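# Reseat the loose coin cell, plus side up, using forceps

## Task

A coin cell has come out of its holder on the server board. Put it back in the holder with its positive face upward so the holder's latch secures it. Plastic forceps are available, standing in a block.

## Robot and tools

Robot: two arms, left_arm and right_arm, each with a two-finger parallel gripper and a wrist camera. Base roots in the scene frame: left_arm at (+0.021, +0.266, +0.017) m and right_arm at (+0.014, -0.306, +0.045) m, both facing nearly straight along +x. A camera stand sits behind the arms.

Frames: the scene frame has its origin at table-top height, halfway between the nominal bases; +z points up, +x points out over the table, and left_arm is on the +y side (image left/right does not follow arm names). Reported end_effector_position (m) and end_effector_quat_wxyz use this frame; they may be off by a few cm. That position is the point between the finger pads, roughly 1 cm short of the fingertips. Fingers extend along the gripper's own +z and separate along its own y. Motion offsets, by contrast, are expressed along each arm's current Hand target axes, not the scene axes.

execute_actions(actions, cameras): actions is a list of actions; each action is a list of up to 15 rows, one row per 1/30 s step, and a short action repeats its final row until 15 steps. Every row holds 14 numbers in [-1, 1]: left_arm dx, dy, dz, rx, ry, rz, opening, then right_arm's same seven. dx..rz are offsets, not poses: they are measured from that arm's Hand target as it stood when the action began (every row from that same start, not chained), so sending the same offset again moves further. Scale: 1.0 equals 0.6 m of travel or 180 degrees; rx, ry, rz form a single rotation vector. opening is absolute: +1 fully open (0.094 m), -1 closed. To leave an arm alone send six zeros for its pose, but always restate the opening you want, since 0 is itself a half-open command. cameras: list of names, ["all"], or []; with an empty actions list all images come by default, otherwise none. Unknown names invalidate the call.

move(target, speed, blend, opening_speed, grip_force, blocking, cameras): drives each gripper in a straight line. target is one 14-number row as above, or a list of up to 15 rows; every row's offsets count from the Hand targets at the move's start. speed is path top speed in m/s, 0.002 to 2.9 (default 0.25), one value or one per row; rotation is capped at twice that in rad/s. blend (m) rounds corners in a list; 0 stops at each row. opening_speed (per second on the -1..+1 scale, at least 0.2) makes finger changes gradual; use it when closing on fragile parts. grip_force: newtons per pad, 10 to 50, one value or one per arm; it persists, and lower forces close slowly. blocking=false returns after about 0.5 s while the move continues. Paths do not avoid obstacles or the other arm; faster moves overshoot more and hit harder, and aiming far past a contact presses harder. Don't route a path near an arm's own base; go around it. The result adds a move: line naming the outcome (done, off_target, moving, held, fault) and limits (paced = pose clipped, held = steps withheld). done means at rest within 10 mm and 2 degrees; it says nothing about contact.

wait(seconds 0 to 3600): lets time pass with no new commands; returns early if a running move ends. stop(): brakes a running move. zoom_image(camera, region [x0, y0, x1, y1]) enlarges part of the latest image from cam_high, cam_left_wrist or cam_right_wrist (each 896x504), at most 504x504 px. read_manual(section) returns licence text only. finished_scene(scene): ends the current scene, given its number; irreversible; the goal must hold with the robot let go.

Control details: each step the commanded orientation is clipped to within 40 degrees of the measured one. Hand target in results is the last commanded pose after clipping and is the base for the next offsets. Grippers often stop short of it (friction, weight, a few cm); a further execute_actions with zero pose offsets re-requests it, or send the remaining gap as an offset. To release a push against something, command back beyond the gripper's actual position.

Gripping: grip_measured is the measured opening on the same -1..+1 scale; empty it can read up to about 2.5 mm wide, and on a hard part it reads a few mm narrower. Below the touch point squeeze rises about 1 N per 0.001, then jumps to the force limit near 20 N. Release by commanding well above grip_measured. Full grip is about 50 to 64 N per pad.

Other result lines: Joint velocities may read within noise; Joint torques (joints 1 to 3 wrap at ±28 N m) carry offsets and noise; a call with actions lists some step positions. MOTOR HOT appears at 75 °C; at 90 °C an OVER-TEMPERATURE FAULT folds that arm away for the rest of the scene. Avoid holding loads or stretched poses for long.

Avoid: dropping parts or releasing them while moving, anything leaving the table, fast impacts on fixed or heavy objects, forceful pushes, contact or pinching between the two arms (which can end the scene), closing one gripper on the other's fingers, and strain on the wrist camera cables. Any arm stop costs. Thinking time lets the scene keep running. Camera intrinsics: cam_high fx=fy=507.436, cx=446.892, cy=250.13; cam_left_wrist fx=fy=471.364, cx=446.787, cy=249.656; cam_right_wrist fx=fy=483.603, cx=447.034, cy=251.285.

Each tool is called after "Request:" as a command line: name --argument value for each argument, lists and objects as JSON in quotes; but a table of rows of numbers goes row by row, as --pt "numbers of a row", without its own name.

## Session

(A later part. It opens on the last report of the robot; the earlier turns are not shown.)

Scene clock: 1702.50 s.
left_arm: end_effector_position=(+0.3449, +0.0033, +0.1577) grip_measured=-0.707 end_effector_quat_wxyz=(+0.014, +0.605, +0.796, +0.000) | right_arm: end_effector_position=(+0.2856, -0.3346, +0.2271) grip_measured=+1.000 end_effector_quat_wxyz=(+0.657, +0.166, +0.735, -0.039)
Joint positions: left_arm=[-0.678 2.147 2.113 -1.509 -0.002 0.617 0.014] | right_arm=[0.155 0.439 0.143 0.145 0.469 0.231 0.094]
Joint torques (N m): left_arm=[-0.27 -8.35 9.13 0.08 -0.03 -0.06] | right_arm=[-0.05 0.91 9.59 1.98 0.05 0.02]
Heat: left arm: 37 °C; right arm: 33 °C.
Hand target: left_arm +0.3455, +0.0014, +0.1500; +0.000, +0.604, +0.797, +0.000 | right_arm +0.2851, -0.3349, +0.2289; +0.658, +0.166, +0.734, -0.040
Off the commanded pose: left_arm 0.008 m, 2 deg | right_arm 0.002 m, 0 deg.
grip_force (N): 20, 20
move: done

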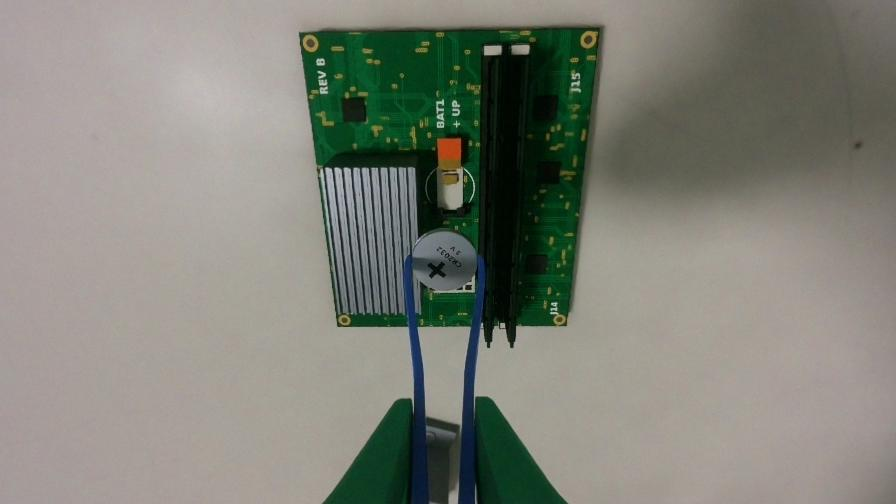

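Request:
move --target '[0.0582, 0, 0.0917, 0, -0.1944, 0, -0.71, 0, 0, 0, 0, 0, 0, 1]' --speed 0.1 --cameras '["cam_left_wrist", "cam_high"]'

Request:
zoom_image --camera "cam_left_wrist" --region '[380, 180, 520, 330]'

Scene clock: 1850.30 s.
left_arm: end_effector_position=(+0.3366, +0.0359, +0.0857) grip_measured=-0.707 end_effector_quat_wxyz=(+0.221, +0.574, +0.769, -0.178) | right_arm: end_effector_position=(+0.2856, -0.3346, +0.2271) grip_measured=+1.000 end_effector_quat_wxyz=(+0.657, +0.166, +0.735, -0.039)
Joint positions: left_arm=[-0.431 1.726 1.104 -0.559 0.433 0.758 0.014] | right_arm=[0.155 0.439 0.143 0.145 0.469 0.231 0.094]
Joint torques (N m): left_arm=[0.43 -10.89 5.75 1.16 0.37 0.11] | right_arm=[-0.03 0.9 9.58 1.99 0.04 0.02]
Heat: left arm: 34 °C; right arm: 33 °C.
Hand target: left_arm +0.3360, +0.0351, +0.0949; +0.239, +0.576, +0.760, -0.182 | right_arm +0.2851, -0.3349, +0.2289; +0.658, +0.166, +0.734, -0.040
Off the commanded pose: left_arm 0.009 m, 2 deg | right_arm 0.002 m, 0 deg.
grip_force (N): 20, 20
move: done
Images, in order (width x height): cam_high 896x504, cam_left_wrist 896x504.

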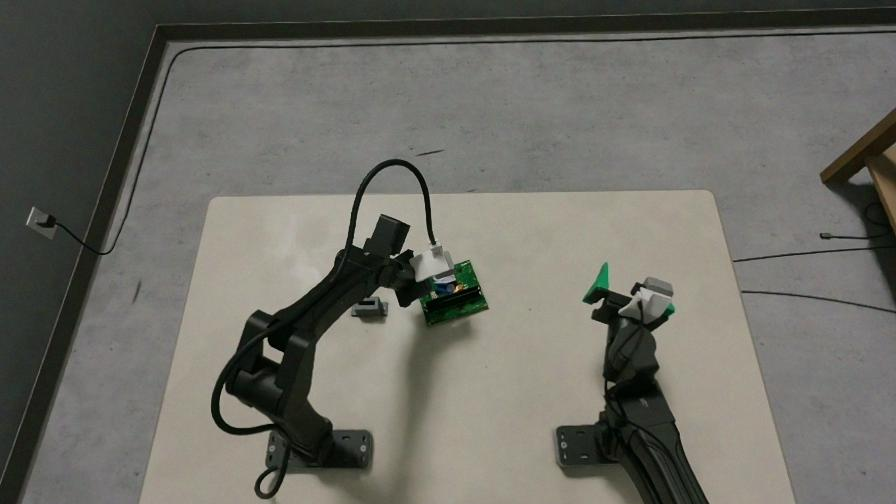

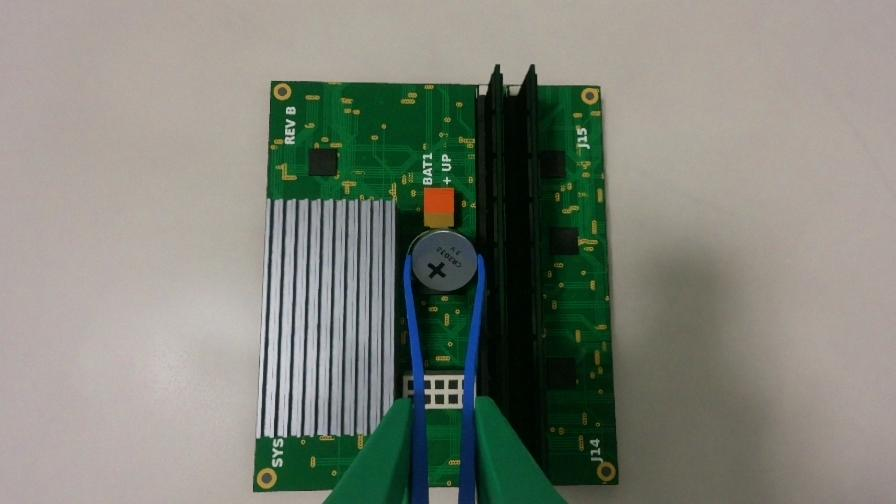

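Scaled by 3.360 from the camera's image (finer frame: 1280x720).

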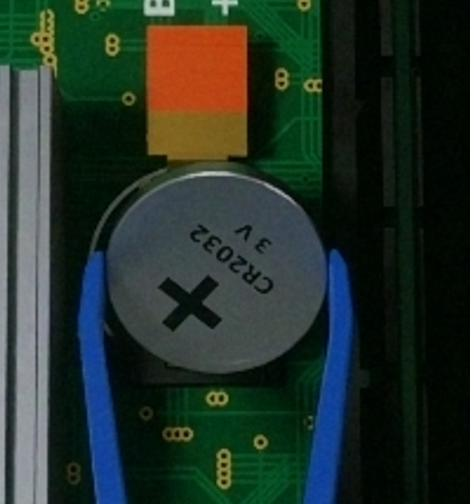

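Request:
move --target '[0.0208, 0.0025, 0.0417, 0, -0.011, 0, -0.71, 0, 0, 0, 0, 0, 0, 1]' --speed 0.04 --cameras '["cam_left_wrist"]'

Request:
zoom_image --camera "cam_left_wrist" --region '[380, 180, 520, 330]'

Scene clock: 1889.73 s.
left_arm: end_effector_position=(+0.3405, +0.0316, +0.0749) grip_measured=-0.707 end_effector_quat_wxyz=(+0.255, +0.574, +0.756, -0.183) | right_arm: end_effector_position=(+0.2856, -0.3346, +0.2271) grip_measured=+1.000 end_effector_quat_wxyz=(+0.657, +0.166, +0.735, -0.039)
Joint positions: left_arm=[-0.425 1.726 1.02 -0.406 0.461 0.758 0.014] | right_arm=[0.155 0.439 0.143 0.145 0.469 0.231 0.094]
Joint torques (N m): left_arm=[0.38 -6.43 5.78 1.33 0.36 0.03] | right_arm=[-0.05 0.88 9.58 1.99 0.04 0.02]
Heat: left arm: 34 °C; right arm: 33 °C.
Hand target: left_arm +0.3385, +0.0315, +0.0672; +0.252, +0.573, +0.756, -0.192 | right_arm +0.2851, -0.3349, +0.2289; +0.658, +0.166, +0.734, -0.040
Off the commanded pose: left_arm 0.008 m, 1 deg | right_arm 0.002 m, 0 deg.
grip_force (N): 20, 20
move: done

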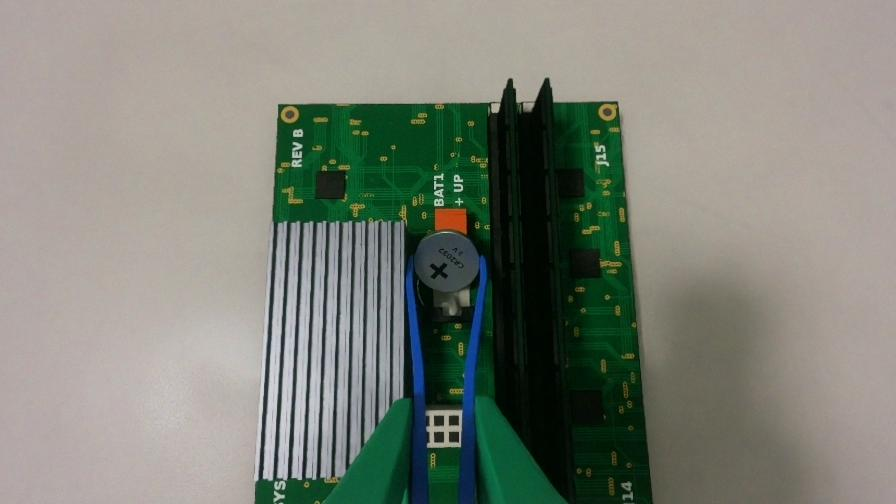

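Scaled by 3.360 from the camera's image (finer frame: 1280x720).

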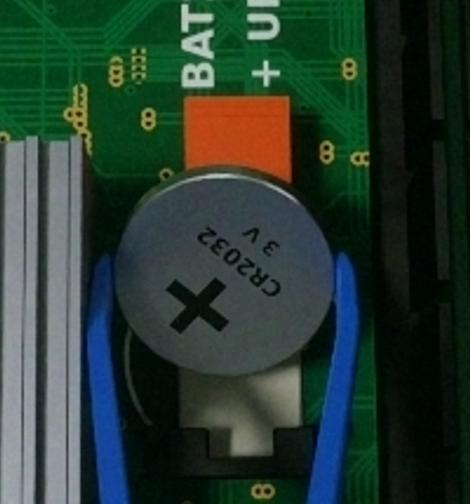

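Request:
move --target '[0.0162, -0.0023, 0.0083, 0, 0, 0, -0.71, 0, 0, 0, 0, 0, 0, 1]' --speed 0.03 --cameras '["cam_left_wrist"]'

Request:
zoom_image --camera "cam_left_wrist" --region '[380, 180, 520, 330]'

Scene clock: 1908.53 s.
left_arm: end_effector_position=(+0.3388, +0.0354, +0.0671) grip_measured=-0.707 end_effector_quat_wxyz=(+0.257, +0.571, +0.757, -0.184) | right_arm: end_effector_position=(+0.2856, -0.3346, +0.2271) grip_measured=+1.000 end_effector_quat_wxyz=(+0.657, +0.166, +0.735, -0.039)
Joint positions: left_arm=[-0.417 1.726 0.982 -0.365 0.465 0.758 0.014] | right_arm=[0.155 0.439 0.143 0.145 0.469 0.231 0.094]
Joint torques (N m): left_arm=[0.36 -5.85 5.6 1.32 0.37 0.13] | right_arm=[-0.03 0.91 9.59 1.99 0.04 0.02]
Heat: left arm: 34 °C; right arm: 33 °C.
Hand target: left_arm +0.3358, +0.0358, +0.0573; +0.252, +0.573, +0.756, -0.192 | right_arm +0.2851, -0.3349, +0.2289; +0.658, +0.166, +0.734, -0.040
Off the commanded pose: left_arm 0.010 m, 1 deg | right_arm 0.002 m, 0 deg.
grip_force (N): 20, 20
move: done

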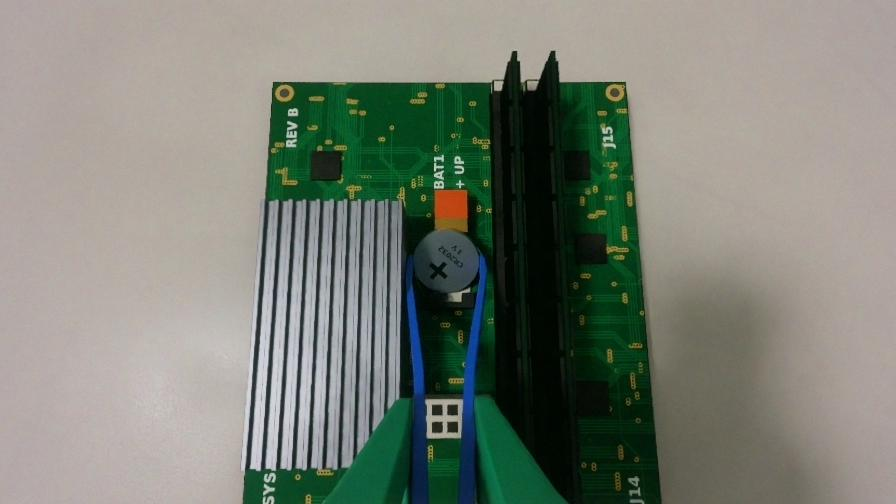

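Scaled by 3.360 from the camera's image (finer frame: 1280x720).

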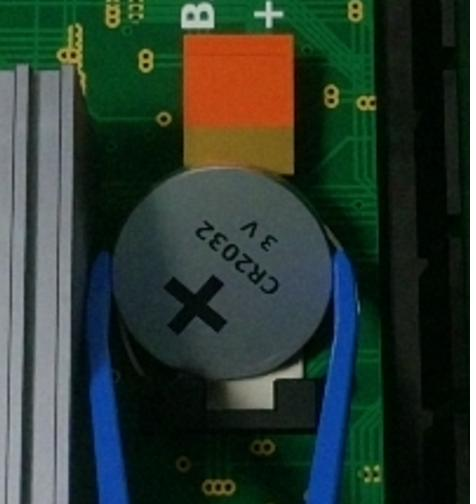

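Request:
move --target '[0.0038, -0.0035, 0.0002, 0, 0, 0, -0.71, 0, 0, 0, 0, 0, 0, 1]' --speed 0.03 --cameras '["cam_left_wrist"]'

Request:
zoom_image --camera "cam_left_wrist" --region '[380, 180, 520, 330]'

Scene clock: 1929.40 s.
left_arm: end_effector_position=(+0.3366, +0.0363, +0.0639) grip_measured=-0.707 end_effector_quat_wxyz=(+0.256, +0.571, +0.758, -0.184) | right_arm: end_effector_position=(+0.2856, -0.3346, +0.2271) grip_measured=+1.000 end_effector_quat_wxyz=(+0.657, +0.166, +0.735, -0.039)
Joint positions: left_arm=[-0.417 1.726 0.969 -0.355 0.465 0.758 0.014] | right_arm=[0.155 0.439 0.143 0.145 0.469 0.231 0.094]
Joint torques (N m): left_arm=[0.36 -6.34 5.55 1.27 0.37 0.12] | right_arm=[-0.05 0.92 9.58 1.99 0.05 0.02]
Heat: left arm: 34 °C; right arm: 33 °C.
Hand target: left_arm +0.3334, +0.0369, +0.0559; +0.252, +0.573, +0.756, -0.192 | right_arm +0.2851, -0.3349, +0.2289; +0.658, +0.166, +0.734, -0.040
Off the commanded pose: left_arm 0.009 m, 1 deg | right_arm 0.002 m, 0 deg.
grip_force (N): 20, 20
move: done

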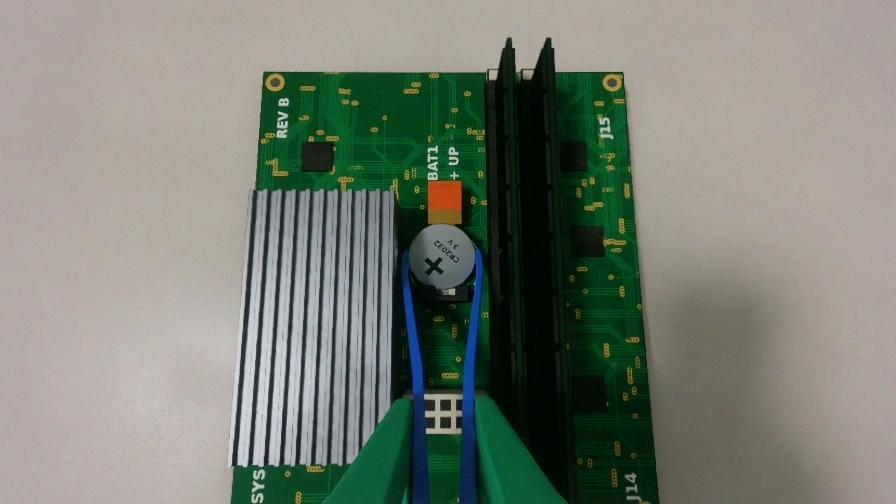

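Scaled by 3.360 from the camera's image (finer frame: 1280x720).

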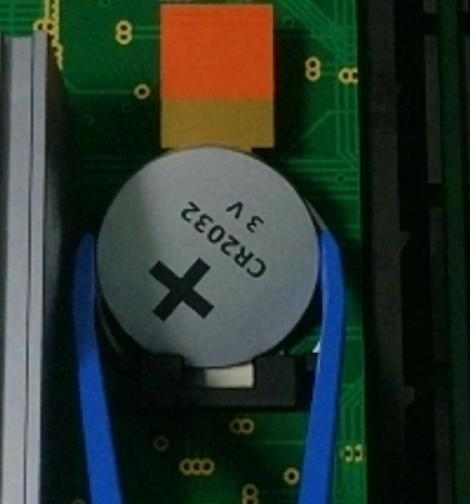

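Request:
zoom_image --camera "cam_left_wrist" --region '[405, 255, 485, 310]'

Scaled by 6.300 from the camera's image (finer frame: 1280x720).

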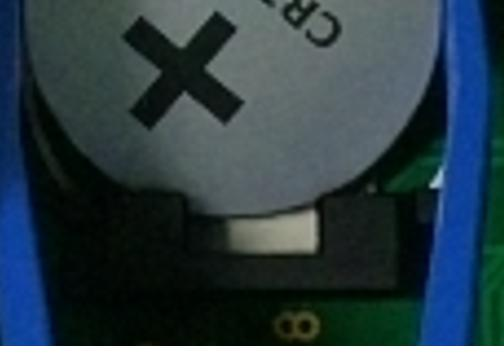

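Request:
move --target '[0.0035, -0.0035, -0.0005, 0, 0, 0, -0.71, 0, 0, 0, 0, 0, 0, 1]' --speed 0.03 --cameras '["cam_left_wrist"]'

Request:
zoom_image --camera "cam_left_wrist" --region '[395, 215, 495, 315]'

Scene clock: 1977.63 s.
left_arm: end_effector_position=(+0.3337, +0.0376, +0.0602) grip_measured=-0.707 end_effector_quat_wxyz=(+0.252, +0.571, +0.759, -0.185) | right_arm: end_effector_position=(+0.2856, -0.3346, +0.2271) grip_measured=+1.000 end_effector_quat_wxyz=(+0.657, +0.166, +0.735, -0.039)
Joint positions: left_arm=[-0.417 1.726 0.955 -0.349 0.465 0.758 0.014] | right_arm=[0.155 0.439 0.143 0.145 0.469 0.231 0.094]
Joint torques (N m): left_arm=[0.42 -6.9 5.5 1.29 0.37 0.12] | right_arm=[-0.05 0.91 9.59 1.99 0.05 0.02]
Heat: left arm: 33 °C; right arm: 33 °C.
Hand target: left_arm +0.3309, +0.0382, +0.0549; +0.252, +0.573, +0.756, -0.192 | right_arm +0.2851, -0.3349, +0.2289; +0.658, +0.166, +0.734, -0.040
Off the commanded pose: left_arm 0.006 m, 1 deg | right_arm 0.002 m, 0 deg.
grip_force (N): 20, 20
move: done

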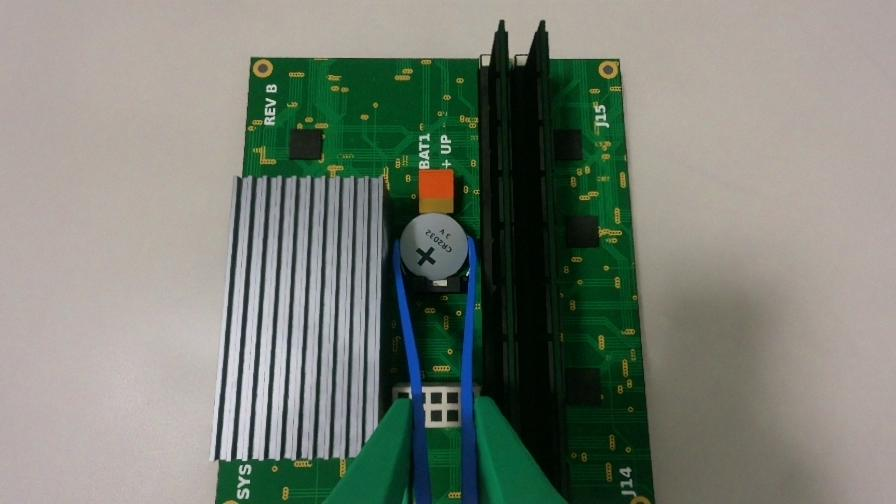

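Scaled by 5.040 from the camera's image (finer frame: 1280x720).

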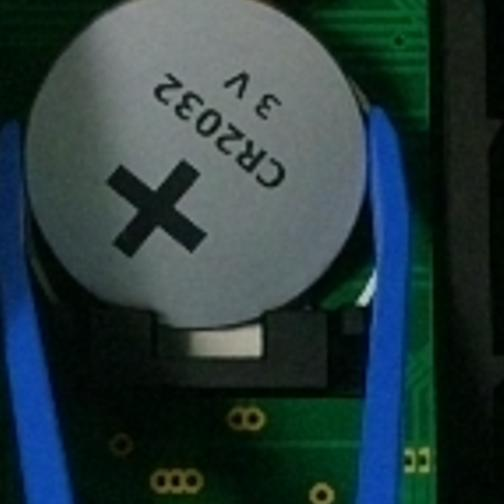

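Request:
move --pt "0 0 0 0 0 0 -0.73 0 0 0 0 0 0 1" --pt "-0.0018 0.0055 -0.0137 0 0 0 -0.73 0 0 0 0 0 0 1" --speed 0.02 --cameras '["cam_left_wrist"]'

Request:
zoom_image --camera "cam_left_wrist" --region '[395, 205, 495, 315]'

Scene clock: 2034.50 s.
left_arm: end_effector_position=(+0.3358, +0.0420, +0.0604) grip_measured=-0.727 end_effector_quat_wxyz=(+0.254, +0.571, +0.758, -0.185) | right_arm: end_effector_position=(+0.2856, -0.3346, +0.2271) grip_measured=+1.000 end_effector_quat_wxyz=(+0.657, +0.166, +0.735, -0.039)
Joint positions: left_arm=[-0.4 1.726 0.955 -0.353 0.473 0.775 0.013] | right_arm=[0.155 0.439 0.143 0.145 0.469 0.231 0.094]
Joint torques (N m): left_arm=[0.49 -8.06 6.87 0.89 0.37 0.13] | right_arm=[-0.03 0.9 9.61 1.98 0.05 0.02]
Heat: left arm: 33 °C; right arm: 33 °C.
Hand target: left_arm +0.3330, +0.0430, +0.0621; +0.252, +0.573, +0.756, -0.192 | right_arm +0.2851, -0.3349, +0.2289; +0.658, +0.166, +0.734, -0.040
Off the commanded pose: left_arm 0.003 m, 1 deg | right_arm 0.002 m, 0 deg.
grip_force (N): 20, 20
move: done

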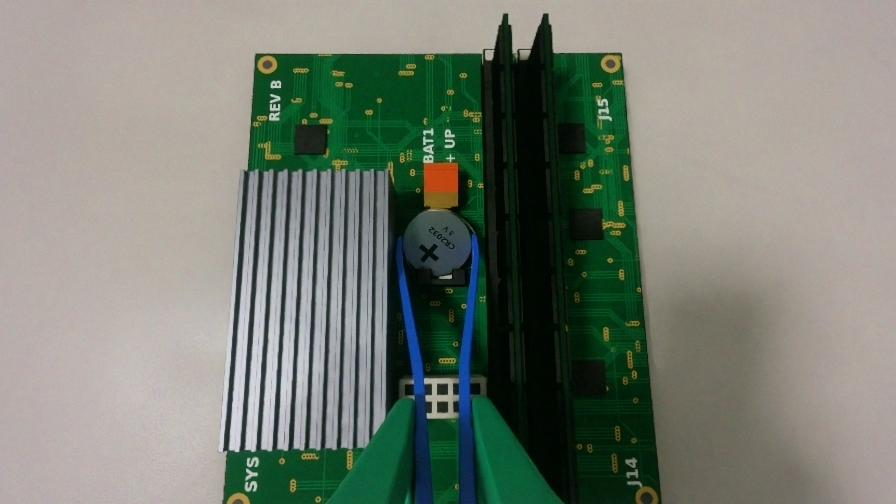

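Scaled by 4.582 from the camera's image (finer frame: 1280x720).

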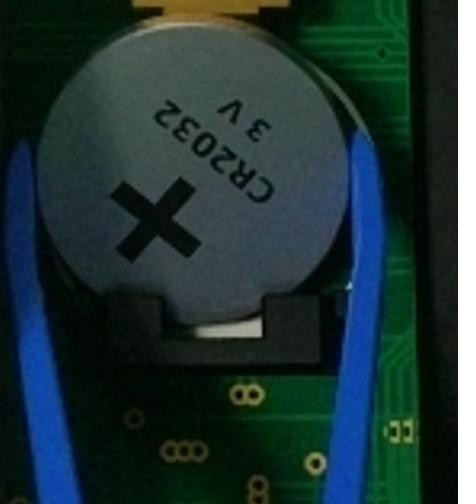

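Request:
zoom_image --camera "cam_left_wrist" --region '[400, 160, 480, 220]'

Request:
zoom_image --camera "cam_left_wrist" --region '[395, 240, 480, 300]'

Scaled by 6.300 from the camera's image (finer frame: 1280x720).

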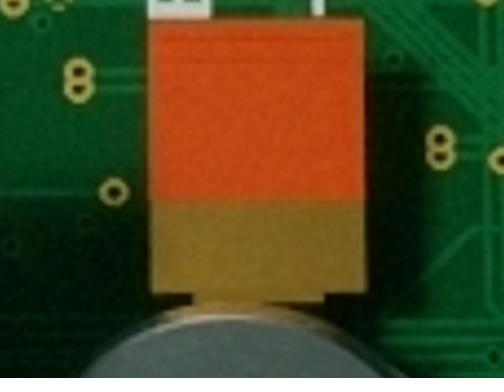

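Scaled by 5.929 from the camera's image (finer frame: 1280x720).

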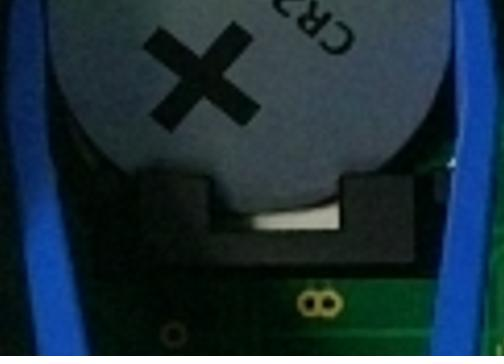

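Request:
move --target '[0, 0, 0, 0, 0, 0, -0.645, 0, 0, 0, 0, 0, 0, 1]' --opening_speed 0.2 --cameras '["cam_left_wrist"]'

Request:
zoom_image --camera "cam_left_wrist" --region '[395, 205, 495, 315]'

Scene clock: 2085.10 s.
left_arm: end_effector_position=(+0.3353, +0.0422, +0.0602) grip_measured=-0.647 end_effector_quat_wxyz=(+0.253, +0.571, +0.758, -0.186) | right_arm: end_effector_position=(+0.2856, -0.3346, +0.2271) grip_measured=+1.000 end_effector_quat_wxyz=(+0.657, +0.166, +0.735, -0.039)
Joint positions: left_arm=[-0.4 1.726 0.955 -0.355 0.474 0.775 0.017] | right_arm=[0.155 0.439 0.143 0.145 0.469 0.231 0.094]
Joint torques (N m): left_arm=[0.47 -8.08 6.91 0.91 0.37 0.12] | right_arm=[-0.05 0.9 9.62 1.99 0.04 0.02]
Heat: left arm: 34 °C; right arm: 33 °C.
Hand target: left_arm +0.3329, +0.0429, +0.0621; +0.252, +0.573, +0.756, -0.192 | right_arm +0.2851, -0.3349, +0.2289; +0.658, +0.166, +0.734, -0.040
Off the commanded pose: left_arm 0.003 m, 1 deg | right_arm 0.002 m, 0 deg.
grip_force (N): 20, 20
move: done

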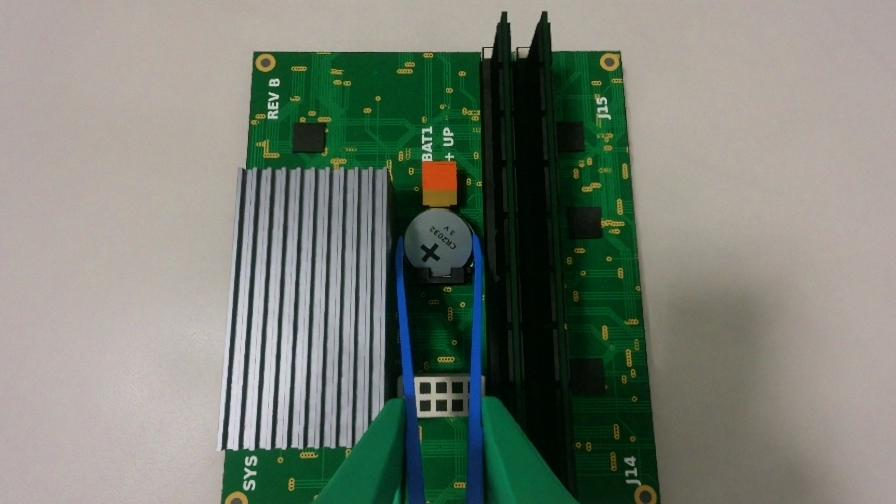

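Scaled by 4.582 from the camera's image (finer frame: 1280x720).

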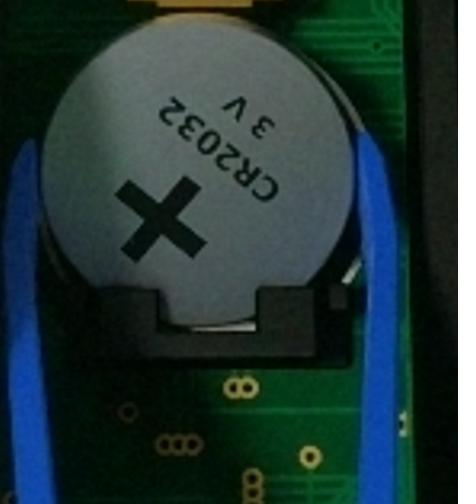

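Request:
move --pt "0 0 0 0 0 0 -0.63 0 0 0 0 0 0 1" --pt "-0.0351 0 -0.0466 0 0 0 -0.63 0 0 0 0 0 0 1" --pt "-0.1302 0.0052 -0.0540 0 0.2056 0 -0.63 0 0 0 0 0 0 1" --speed 0.06 --cameras '["cam_left_wrist"]'

Request:
zoom_image --camera "cam_left_wrist" --region '[380, 100, 520, 300]'

Scene clock: 2109.23 s.
left_arm: end_effector_position=(+0.3474, +0.0046, +0.1428) grip_measured=-0.632 end_effector_quat_wxyz=(+0.013, +0.604, +0.797, -0.001) | right_arm: end_effector_position=(+0.2856, -0.3346, +0.2271) grip_measured=+1.000 end_effector_quat_wxyz=(+0.657, +0.166, +0.735, -0.039)
Joint positions: left_arm=[-0.67 2.14 2.042 -1.446 0.002 0.621 0.017] | right_arm=[0.155 0.439 0.143 0.145 0.469 0.231 0.094]
Joint torques (N m): left_arm=[-0.53 -8.35 9.17 0.09 -0.07 -0.05] | right_arm=[-0.03 0.91 9.59 1.99 0.04 0.02]
Heat: left arm: 35 °C; right arm: 33 °C.
Hand target: left_arm +0.3476, +0.0024, +0.1351; -0.001, +0.604, +0.797, +0.000 | right_arm +0.2851, -0.3349, +0.2289; +0.658, +0.166, +0.734, -0.040
Off the commanded pose: left_arm 0.008 m, 2 deg | right_arm 0.002 m, 0 deg.
grip_force (N): 20, 20
move: done

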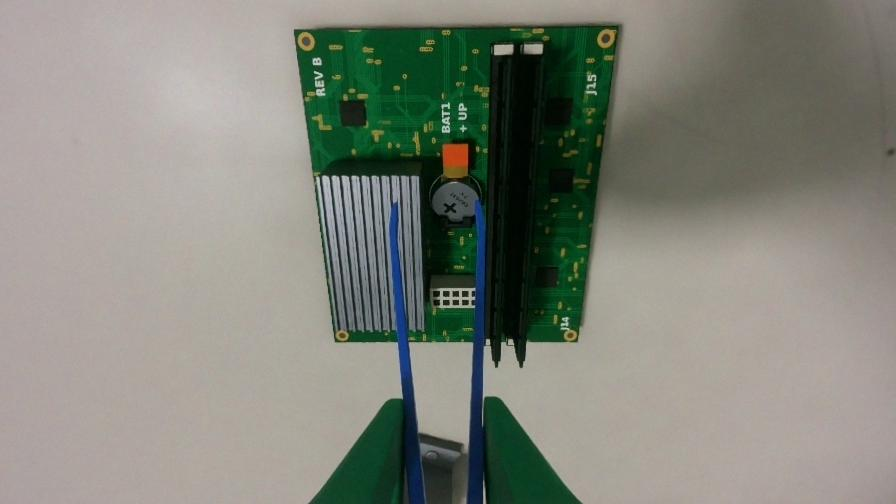

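Scaled by 2.520 from the camera's image (finer frame: 1280x720).

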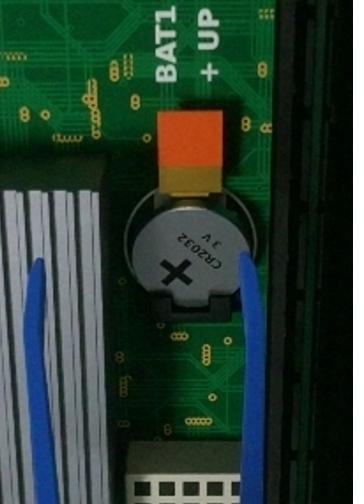

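Request:
move --target '[0.3331, -0.0667, -0.0248, 0, 0, -0.4128, -0.66, 0, 0, 0, 0, 0, 0, 1]' --speed 0.2 --cameras '["cam_left_wrist"]'

Request:
zoom_image --camera "cam_left_wrist" --region '[350, 100, 550, 300]'

Scene clock: 2152.93 s.
left_arm: end_effector_position=(+0.2582, +0.1811, +0.1480) grip_measured=-0.658 end_effector_quat_wxyz=(-0.007, +0.007, +1.000, +0.002) | right_arm: end_effector_position=(+0.2856, -0.3346, +0.2271) grip_measured=+1.000 end_effector_quat_wxyz=(+0.657, +0.166, +0.735, -0.039)
Joint positions: left_arm=[-0.34 1.51 1.27 -1.345 0.002 -0.333 0.016] | right_arm=[0.155 0.439 0.143 0.145 0.469 0.231 0.094]
Joint torques (N m): left_arm=[0.39 -7.86 5.53 0.23 -0.07 -0.07] | right_arm=[-0.03 0.9 9.61 1.98 0.05 0.02]
Heat: left arm: 36 °C; right arm: 33 °C.
Hand target: left_arm +0.2551, +0.1841, +0.1502; +0.000, +0.000, +1.000, +0.000 | right_arm +0.2851, -0.3349, +0.2289; +0.658, +0.166, +0.734, -0.040
Off the commanded pose: left_arm 0.005 m, 1 deg | right_arm 0.002 m, 0 deg.
grip_force (N): 20, 20
move: done

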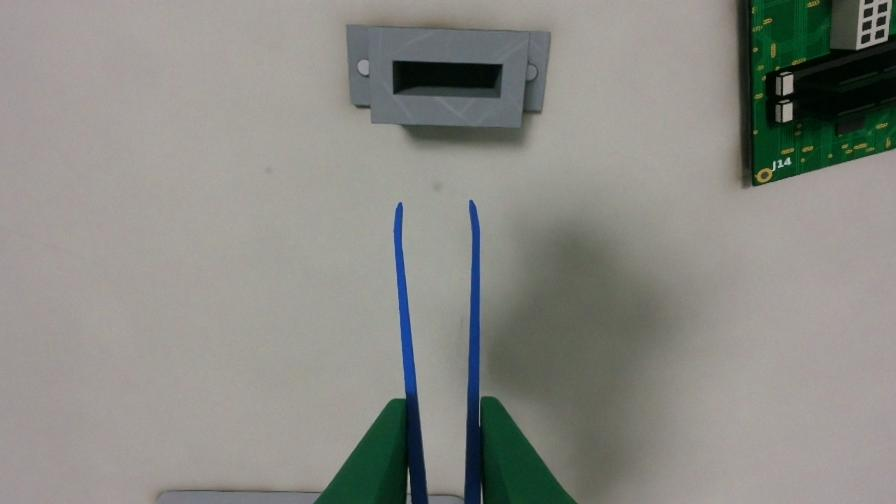

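Scaled by 2.520 from the camera's image (finer frame: 1280x720).

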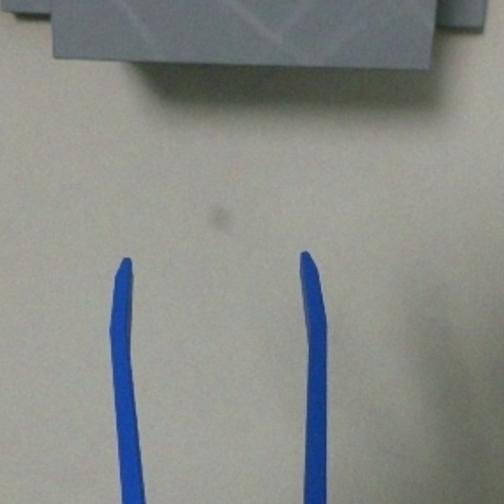

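Request:
move --pt "0.0 0.004 0.117 0 0 0 -0.66 0 0 0 0 0 0 1" --speed 0.1 --cameras '["cam_left_wrist"]'

Scene clock: 2163.70 s.
left_arm: end_effector_position=(+0.2556, +0.1846, +0.0859) grip_measured=-0.658 end_effector_quat_wxyz=(+0.002, +0.002, +1.000, -0.002) | right_arm: end_effector_position=(+0.2856, -0.3346, +0.2271) grip_measured=+1.000 end_effector_quat_wxyz=(+0.657, +0.166, +0.735, -0.039)
Joint positions: left_arm=[-0.33 1.507 1.018 -1.077 0.002 -0.333 0.016] | right_arm=[0.155 0.439 0.143 0.145 0.469 0.231 0.094]
Joint torques (N m): left_arm=[0.4 -4.57 5.46 0.42 -0.07 0.03] | right_arm=[-0.05 0.9 9.59 1.99 0.05 0.02]
Heat: left arm: 34 °C; right arm: 33 °C.
Hand target: left_arm +0.2551, +0.1866, +0.0800; +0.000, +0.000, +1.000, +0.001 | right_arm +0.2851, -0.3349, +0.2289; +0.658, +0.166, +0.734, -0.040
Off the commanded pose: left_arm 0.006 m, 0 deg | right_arm 0.002 m, 0 deg.
grip_force (N): 20, 20
move: done

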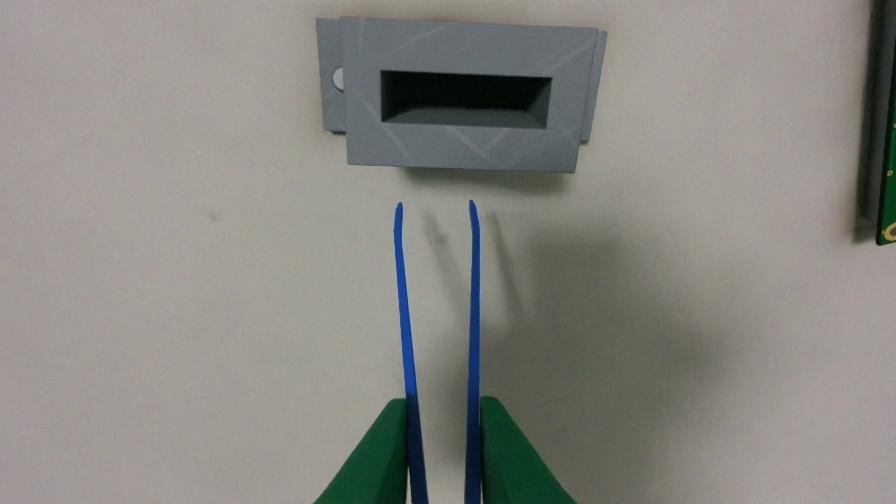

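Request:
execute_actions --actions '[]' --cameras '["all"]'

Scene clock: 2190.50 s.
left_arm: end_effector_position=(+0.2557, +0.1845, +0.0859) grip_measured=-0.658 end_effector_quat_wxyz=(+0.002, +0.002, +1.000, -0.002) | right_arm: end_effector_position=(+0.2856, -0.3346, +0.2271) grip_measured=+1.000 end_effector_quat_wxyz=(+0.657, +0.166, +0.735, -0.039)
Joint positions: left_arm=[-0.33 1.507 1.018 -1.076 0.002 -0.333 0.016] | right_arm=[0.155 0.439 0.143 0.145 0.469 0.231 0.094]
Joint velocities: left_arm=[within noise] | right_arm=[-0.002 0.002 -0.002 0.007 -0.081 -0.154 0]
Joint torques (N m): left_arm=[0.38 -4.56 5.46 0.44 -0.07 0.03] | right_arm=[-0.03 0.91 9.61 1.99 0.04 0.02]
Motor temperatures (°C): left_arm=[21 33 33 23 22 22 24] | right_arm=[24 22 32 33 23 22 23]
Heat: left arm: 33 °C; right arm: 33 °C.
Hand target: left_arm +0.2551, +0.1866, +0.0800; -0.001, +0.000, +1.000, +0.001 | right_arm +0.2851, -0.3349, +0.2289; +0.658, +0.166, +0.734, -0.040
Tool commands: left_gripper/opening=-0.66 right_gripper/opening=+1.0
Off the commanded pose: left_arm 0.006 m, 0 deg | right_arm 0.002 m, 0 deg.
grip_force (N): 20, 20

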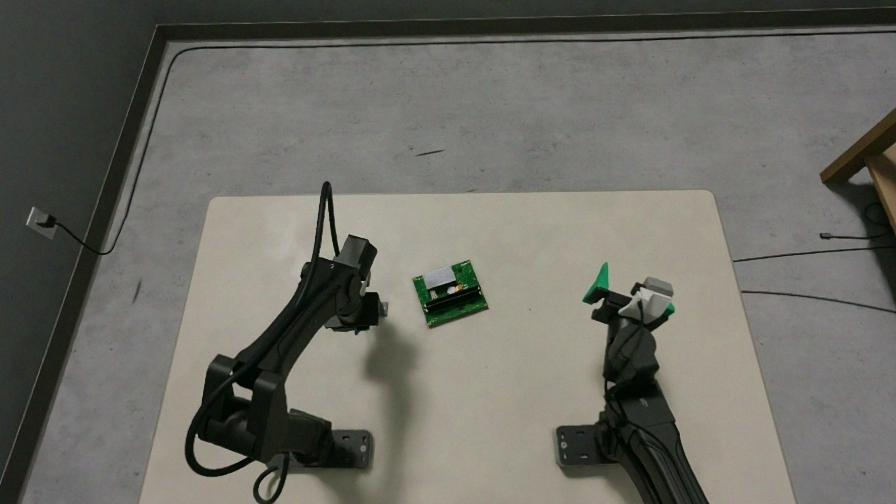

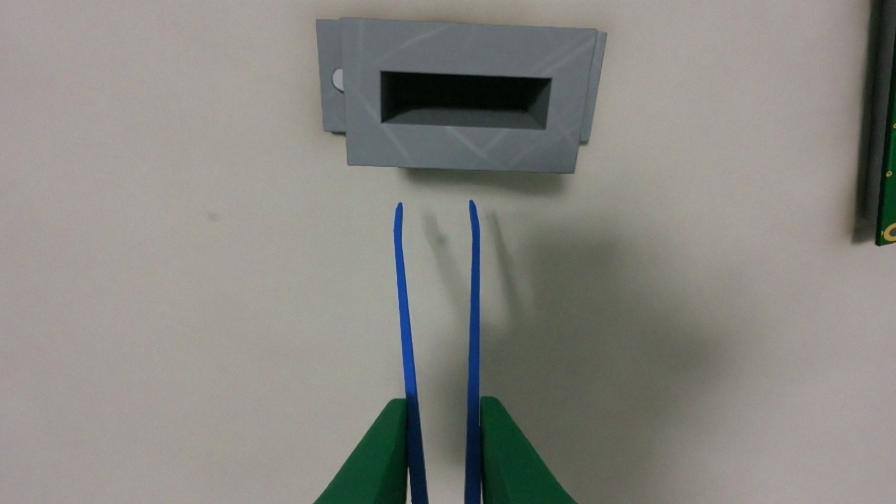

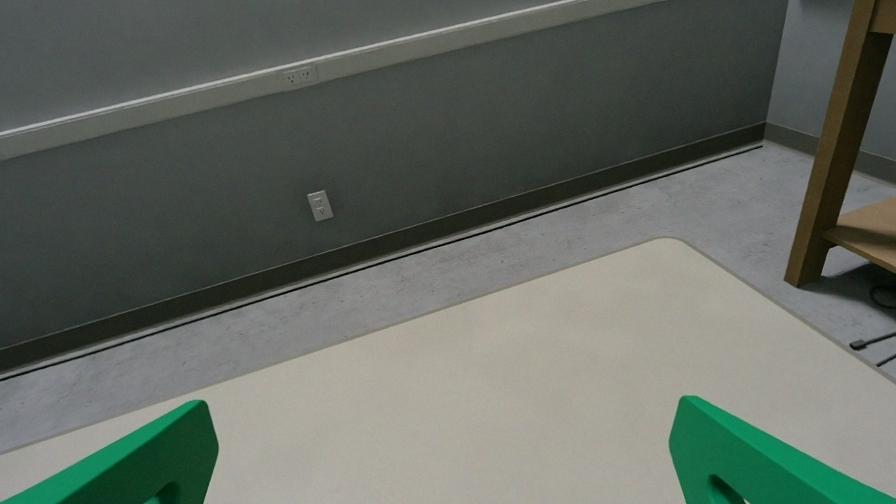

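Request:
move --target '[-0.075, 0, 0, 0, 0, 0, -0.66, 0, 0, 0, 0, 0, 0, 1]' --speed 0.06 --cameras '["cam_left_wrist"]'

Scene clock: 2206.63 s.
left_arm: end_effector_position=(+0.2898, +0.1874, +0.0800) grip_measured=-0.658 end_effector_quat_wxyz=(-0.008, +0.000, +1.000, +0.001) | right_arm: end_effector_position=(+0.2856, -0.3346, +0.2271) grip_measured=+1.000 end_effector_quat_wxyz=(+0.657, +0.166, +0.735, -0.039)
Joint positions: left_arm=[-0.281 1.653 1.141 -1.075 0.002 -0.287 0.016] | right_arm=[0.155 0.439 0.143 0.145 0.469 0.231 0.094]
Joint torques (N m): left_arm=[0.36 -4.7 8.92 0.33 -0.07 0.07] | right_arm=[-0.05 0.9 9.58 1.99 0.05 0.02]
Heat: left arm: 33 °C; right arm: 33 °C.
Hand target: left_arm +0.3001, +0.1865, +0.0800; +0.000, +0.000, +1.000, +0.000 | right_arm +0.2851, -0.3349, +0.2289; +0.658, +0.166, +0.734, -0.040
Off the commanded pose: left_arm 0.010 m, 1 deg | right_arm 0.002 m, 0 deg.
grip_force (N): 20, 20
move: done

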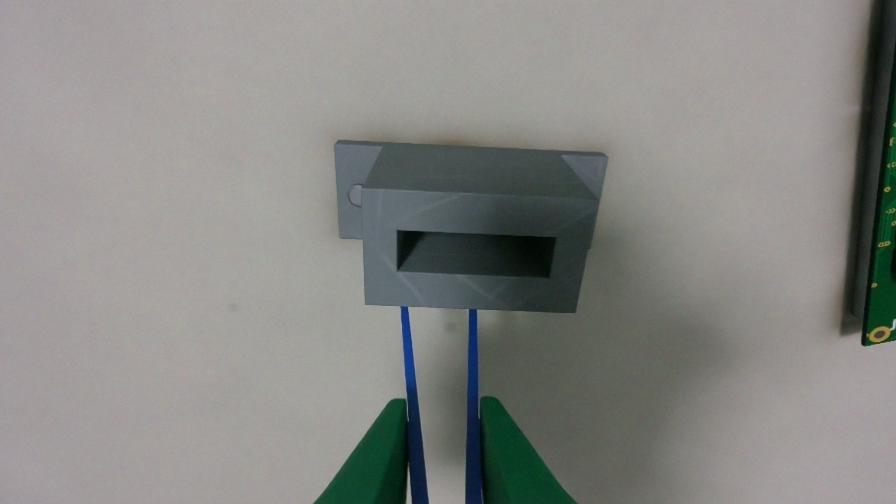

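Request:
move --target '[-0.027, 0, 0, 0, 0, 0, -0.66, 0, 0, 0, 0, 0, 0, 1]' --speed 0.06 --cameras '["cam_left_wrist"]'

Request:
move --target '[0.05, 0, 0, 0, 0, 0, -0.66, 0, 0, 0, 0, 0, 0, 1]' --speed 0.1 --cameras '["cam_left_wrist"]'

Scene clock: 2212.03 s.
left_arm: end_effector_position=(+0.3080, +0.1869, +0.0805) grip_measured=-0.658 end_effector_quat_wxyz=(-0.004, +0.000, +1.000, +0.000) | right_arm: end_effector_position=(+0.2856, -0.3346, +0.2271) grip_measured=+1.000 end_effector_quat_wxyz=(+0.657, +0.166, +0.735, -0.039)
Joint positions: left_arm=[-0.265 1.71 1.207 -1.075 0.002 -0.272 0.016] | right_arm=[0.155 0.439 0.143 0.145 0.469 0.231 0.094]
Joint torques (N m): left_arm=[0.34 -5.11 9.01 0.25 -0.07 0.07] | right_arm=[-0.03 0.9 9.61 1.99 0.05 0.02]
Heat: left arm: 33 °C; right arm: 33 °C.
Hand target: left_arm +0.3163, +0.1865, +0.0799; +0.000, +0.000, +1.000, +0.001 | right_arm +0.2851, -0.3349, +0.2289; +0.658, +0.166, +0.734, -0.040
Off the commanded pose: left_arm 0.008 m, 0 deg | right_arm 0.002 m, 0 deg.
grip_force (N): 20, 20
move: done

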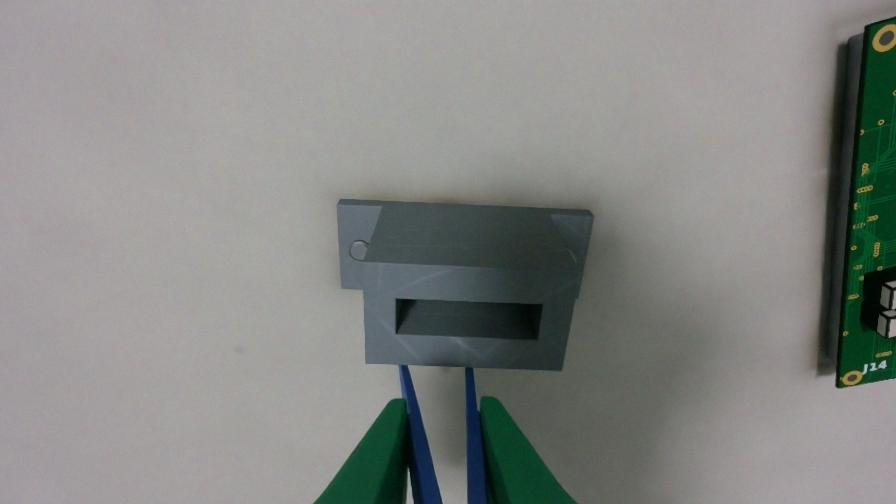

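Scene clock: 2212.97 s.
left_arm: end_effector_position=(+0.2873, +0.1872, +0.0763) grip_measured=-0.658 end_effector_quat_wxyz=(-0.013, +0.002, +1.000, +0.003) | right_arm: end_effector_position=(+0.2856, -0.3346, +0.2271) grip_measured=+1.000 end_effector_quat_wxyz=(+0.657, +0.166, +0.735, -0.039)
Joint positions: left_arm=[-0.284 1.658 1.131 -1.07 0.002 -0.287 0.016] | right_arm=[0.155 0.439 0.143 0.145 0.469 0.231 0.094]
Joint torques (N m): left_arm=[-0.51 -9.26 5.38 0.3 -0.07 -0.07] | right_arm=[-0.05 0.9 9.59 1.99 0.04 0.02]
Heat: left arm: 33 °C; right arm: 33 °C.
Hand target: left_arm +0.2863, +0.1865, +0.0799; -0.001, +0.000, +1.000, +0.001 | right_arm +0.2851, -0.3349, +0.2289; +0.658, +0.166, +0.734, -0.040
Off the commanded pose: left_arm 0.004 m, 1 deg | right_arm 0.002 m, 0 deg.
grip_force (N): 20, 20
move: done

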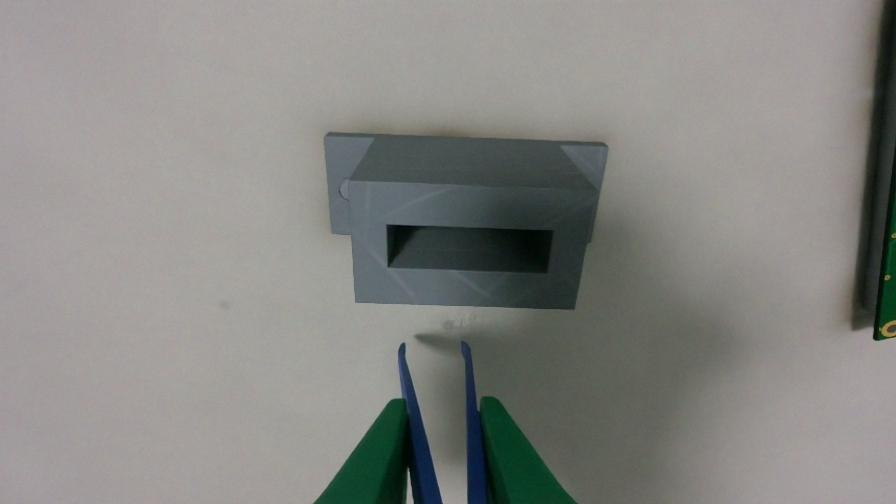

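Request:
move --pt "0 0 -0.1083 0 0 0 -0.66 0 0 0 0 0 0 1" --pt "-0.082 -0.0142 -0.1083 0 0 0 -0.66 0 0 0 0 0 0 1" --speed 0.15 --blend '[0.01, 0]' --cameras '["cam_left_wrist"]'

Scene clock: 2241.73 s.
left_arm: end_effector_position=(+0.3322, +0.1769, +0.1465) grip_measured=-0.658 end_effector_quat_wxyz=(+0.008, +0.000, +1.000, -0.003) | right_arm: end_effector_position=(+0.2856, -0.3346, +0.2271) grip_measured=+1.000 end_effector_quat_wxyz=(+0.657, +0.166, +0.735, -0.039)
Joint positions: left_arm=[-0.275 1.754 1.523 -1.324 0.002 -0.281 0.016] | right_arm=[0.155 0.439 0.143 0.145 0.469 0.231 0.094]
Joint torques (N m): left_arm=[0.31 -5.5 9.26 0.07 -0.07 0.08] | right_arm=[-0.03 0.9 9.59 1.99 0.04 0.02]
Heat: left arm: 33 °C; right arm: 33 °C.
Hand target: left_arm +0.3355, +0.1779, +0.1448; -0.001, +0.000, +1.000, +0.001 | right_arm +0.2851, -0.3349, +0.2289; +0.658, +0.166, +0.734, -0.040
Off the commanded pose: left_arm 0.004 m, 1 deg | right_arm 0.002 m, 0 deg.
grip_force (N): 20, 20
move: done

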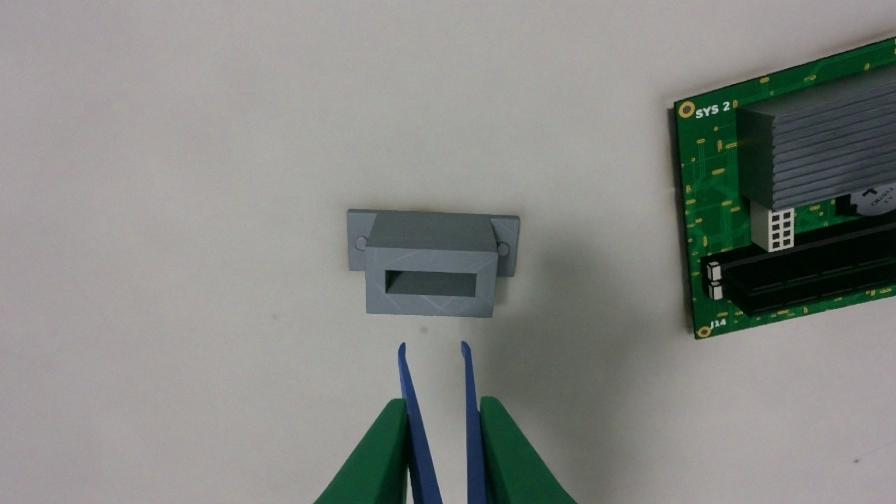

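Request:
move --target '[0, 0, 0.0667, 0, 0, 0, -0.66, 0, 0, 0, 0, 0, 0, 1]' --speed 0.08 --cameras '["cam_left_wrist"]'

Scene clock: 2252.23 s.
left_arm: end_effector_position=(+0.3355, +0.1759, +0.1167) grip_measured=-0.658 end_effector_quat_wxyz=(+0.010, +0.000, +1.000, -0.004) | right_arm: end_effector_position=(+0.2856, -0.3346, +0.2271) grip_measured=+1.000 end_effector_quat_wxyz=(+0.657, +0.166, +0.735, -0.039)
Joint positions: left_arm=[-0.275 1.766 1.419 -1.201 0.002 -0.281 0.016] | right_arm=[0.155 0.439 0.143 0.145 0.469 0.231 0.094]
Joint torques (N m): left_arm=[0.32 -5.87 5.64 0.45 -0.07 0.08] | right_arm=[-0.03 0.88 9.58 1.99 0.04 0.02]
Heat: left arm: 33 °C; right arm: 33 °C.
Hand target: left_arm +0.3355, +0.1780, +0.1048; -0.001, +0.000, +1.000, +0.001 | right_arm +0.2851, -0.3349, +0.2289; +0.658, +0.166, +0.734, -0.040
Off the commanded pose: left_arm 0.012 m, 1 deg | right_arm 0.002 m, 0 deg.
grip_force (N): 20, 20
move: off_target (left_arm)

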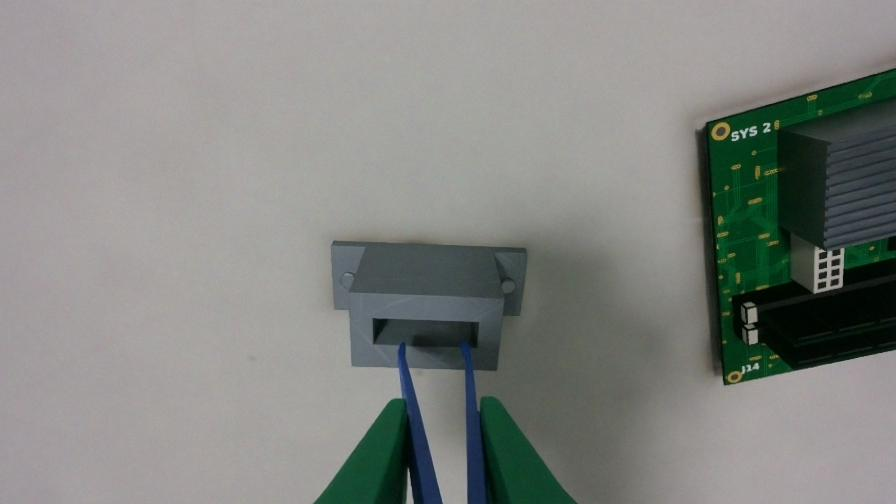

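Request:
move --pt "-0.0033 0 0.0367 0 0 0 -0.66 0 0 0 0 0 0 1" --pt "0.0367 0 0.0367 0 0 0 -0.66 0 0 0 0 0 0 1" --speed 0.06 --cameras '["cam_left_wrist"]'

Scene clock: 2266.47 s.
left_arm: end_effector_position=(+0.3128, +0.1793, +0.0780) grip_measured=-0.658 end_effector_quat_wxyz=(-0.017, +0.002, +1.000, +0.004) | right_arm: end_effector_position=(+0.2856, -0.3346, +0.2271) grip_measured=+1.000 end_effector_quat_wxyz=(+0.657, +0.166, +0.735, -0.039)
Joint positions: left_arm=[-0.285 1.762 1.258 -1.101 0.002 -0.288 0.016] | right_arm=[0.155 0.439 0.143 0.145 0.469 0.231 0.094]
Joint torques (N m): left_arm=[-0.53 -10.56 5.38 0.35 -0.06 -0.07] | right_arm=[-0.05 0.9 9.58 1.99 0.04 0.02]
Heat: left arm: 33 °C; right arm: 33 °C.
Hand target: left_arm +0.3135, +0.1780, +0.0828; -0.001, +0.000, +1.000, +0.001 | right_arm +0.2851, -0.3349, +0.2289; +0.658, +0.166, +0.734, -0.040
Off the commanded pose: left_arm 0.005 m, 2 deg | right_arm 0.002 m, 0 deg.
grip_force (N): 20, 20
move: done

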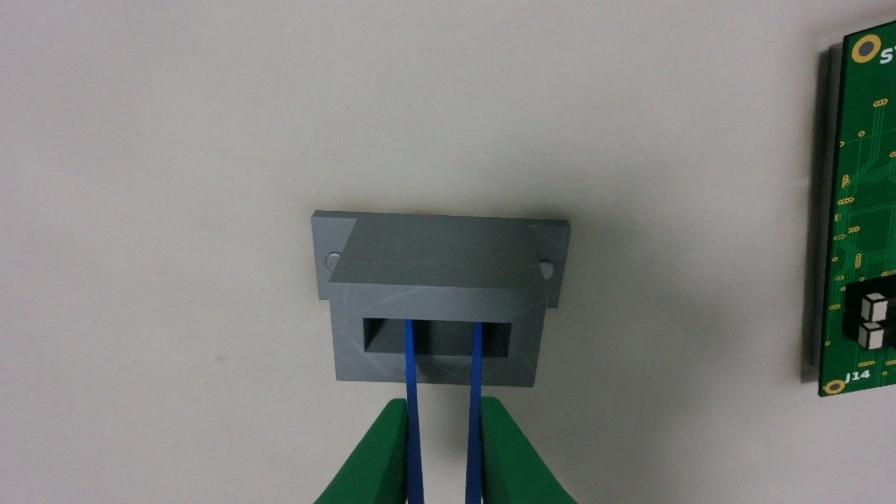

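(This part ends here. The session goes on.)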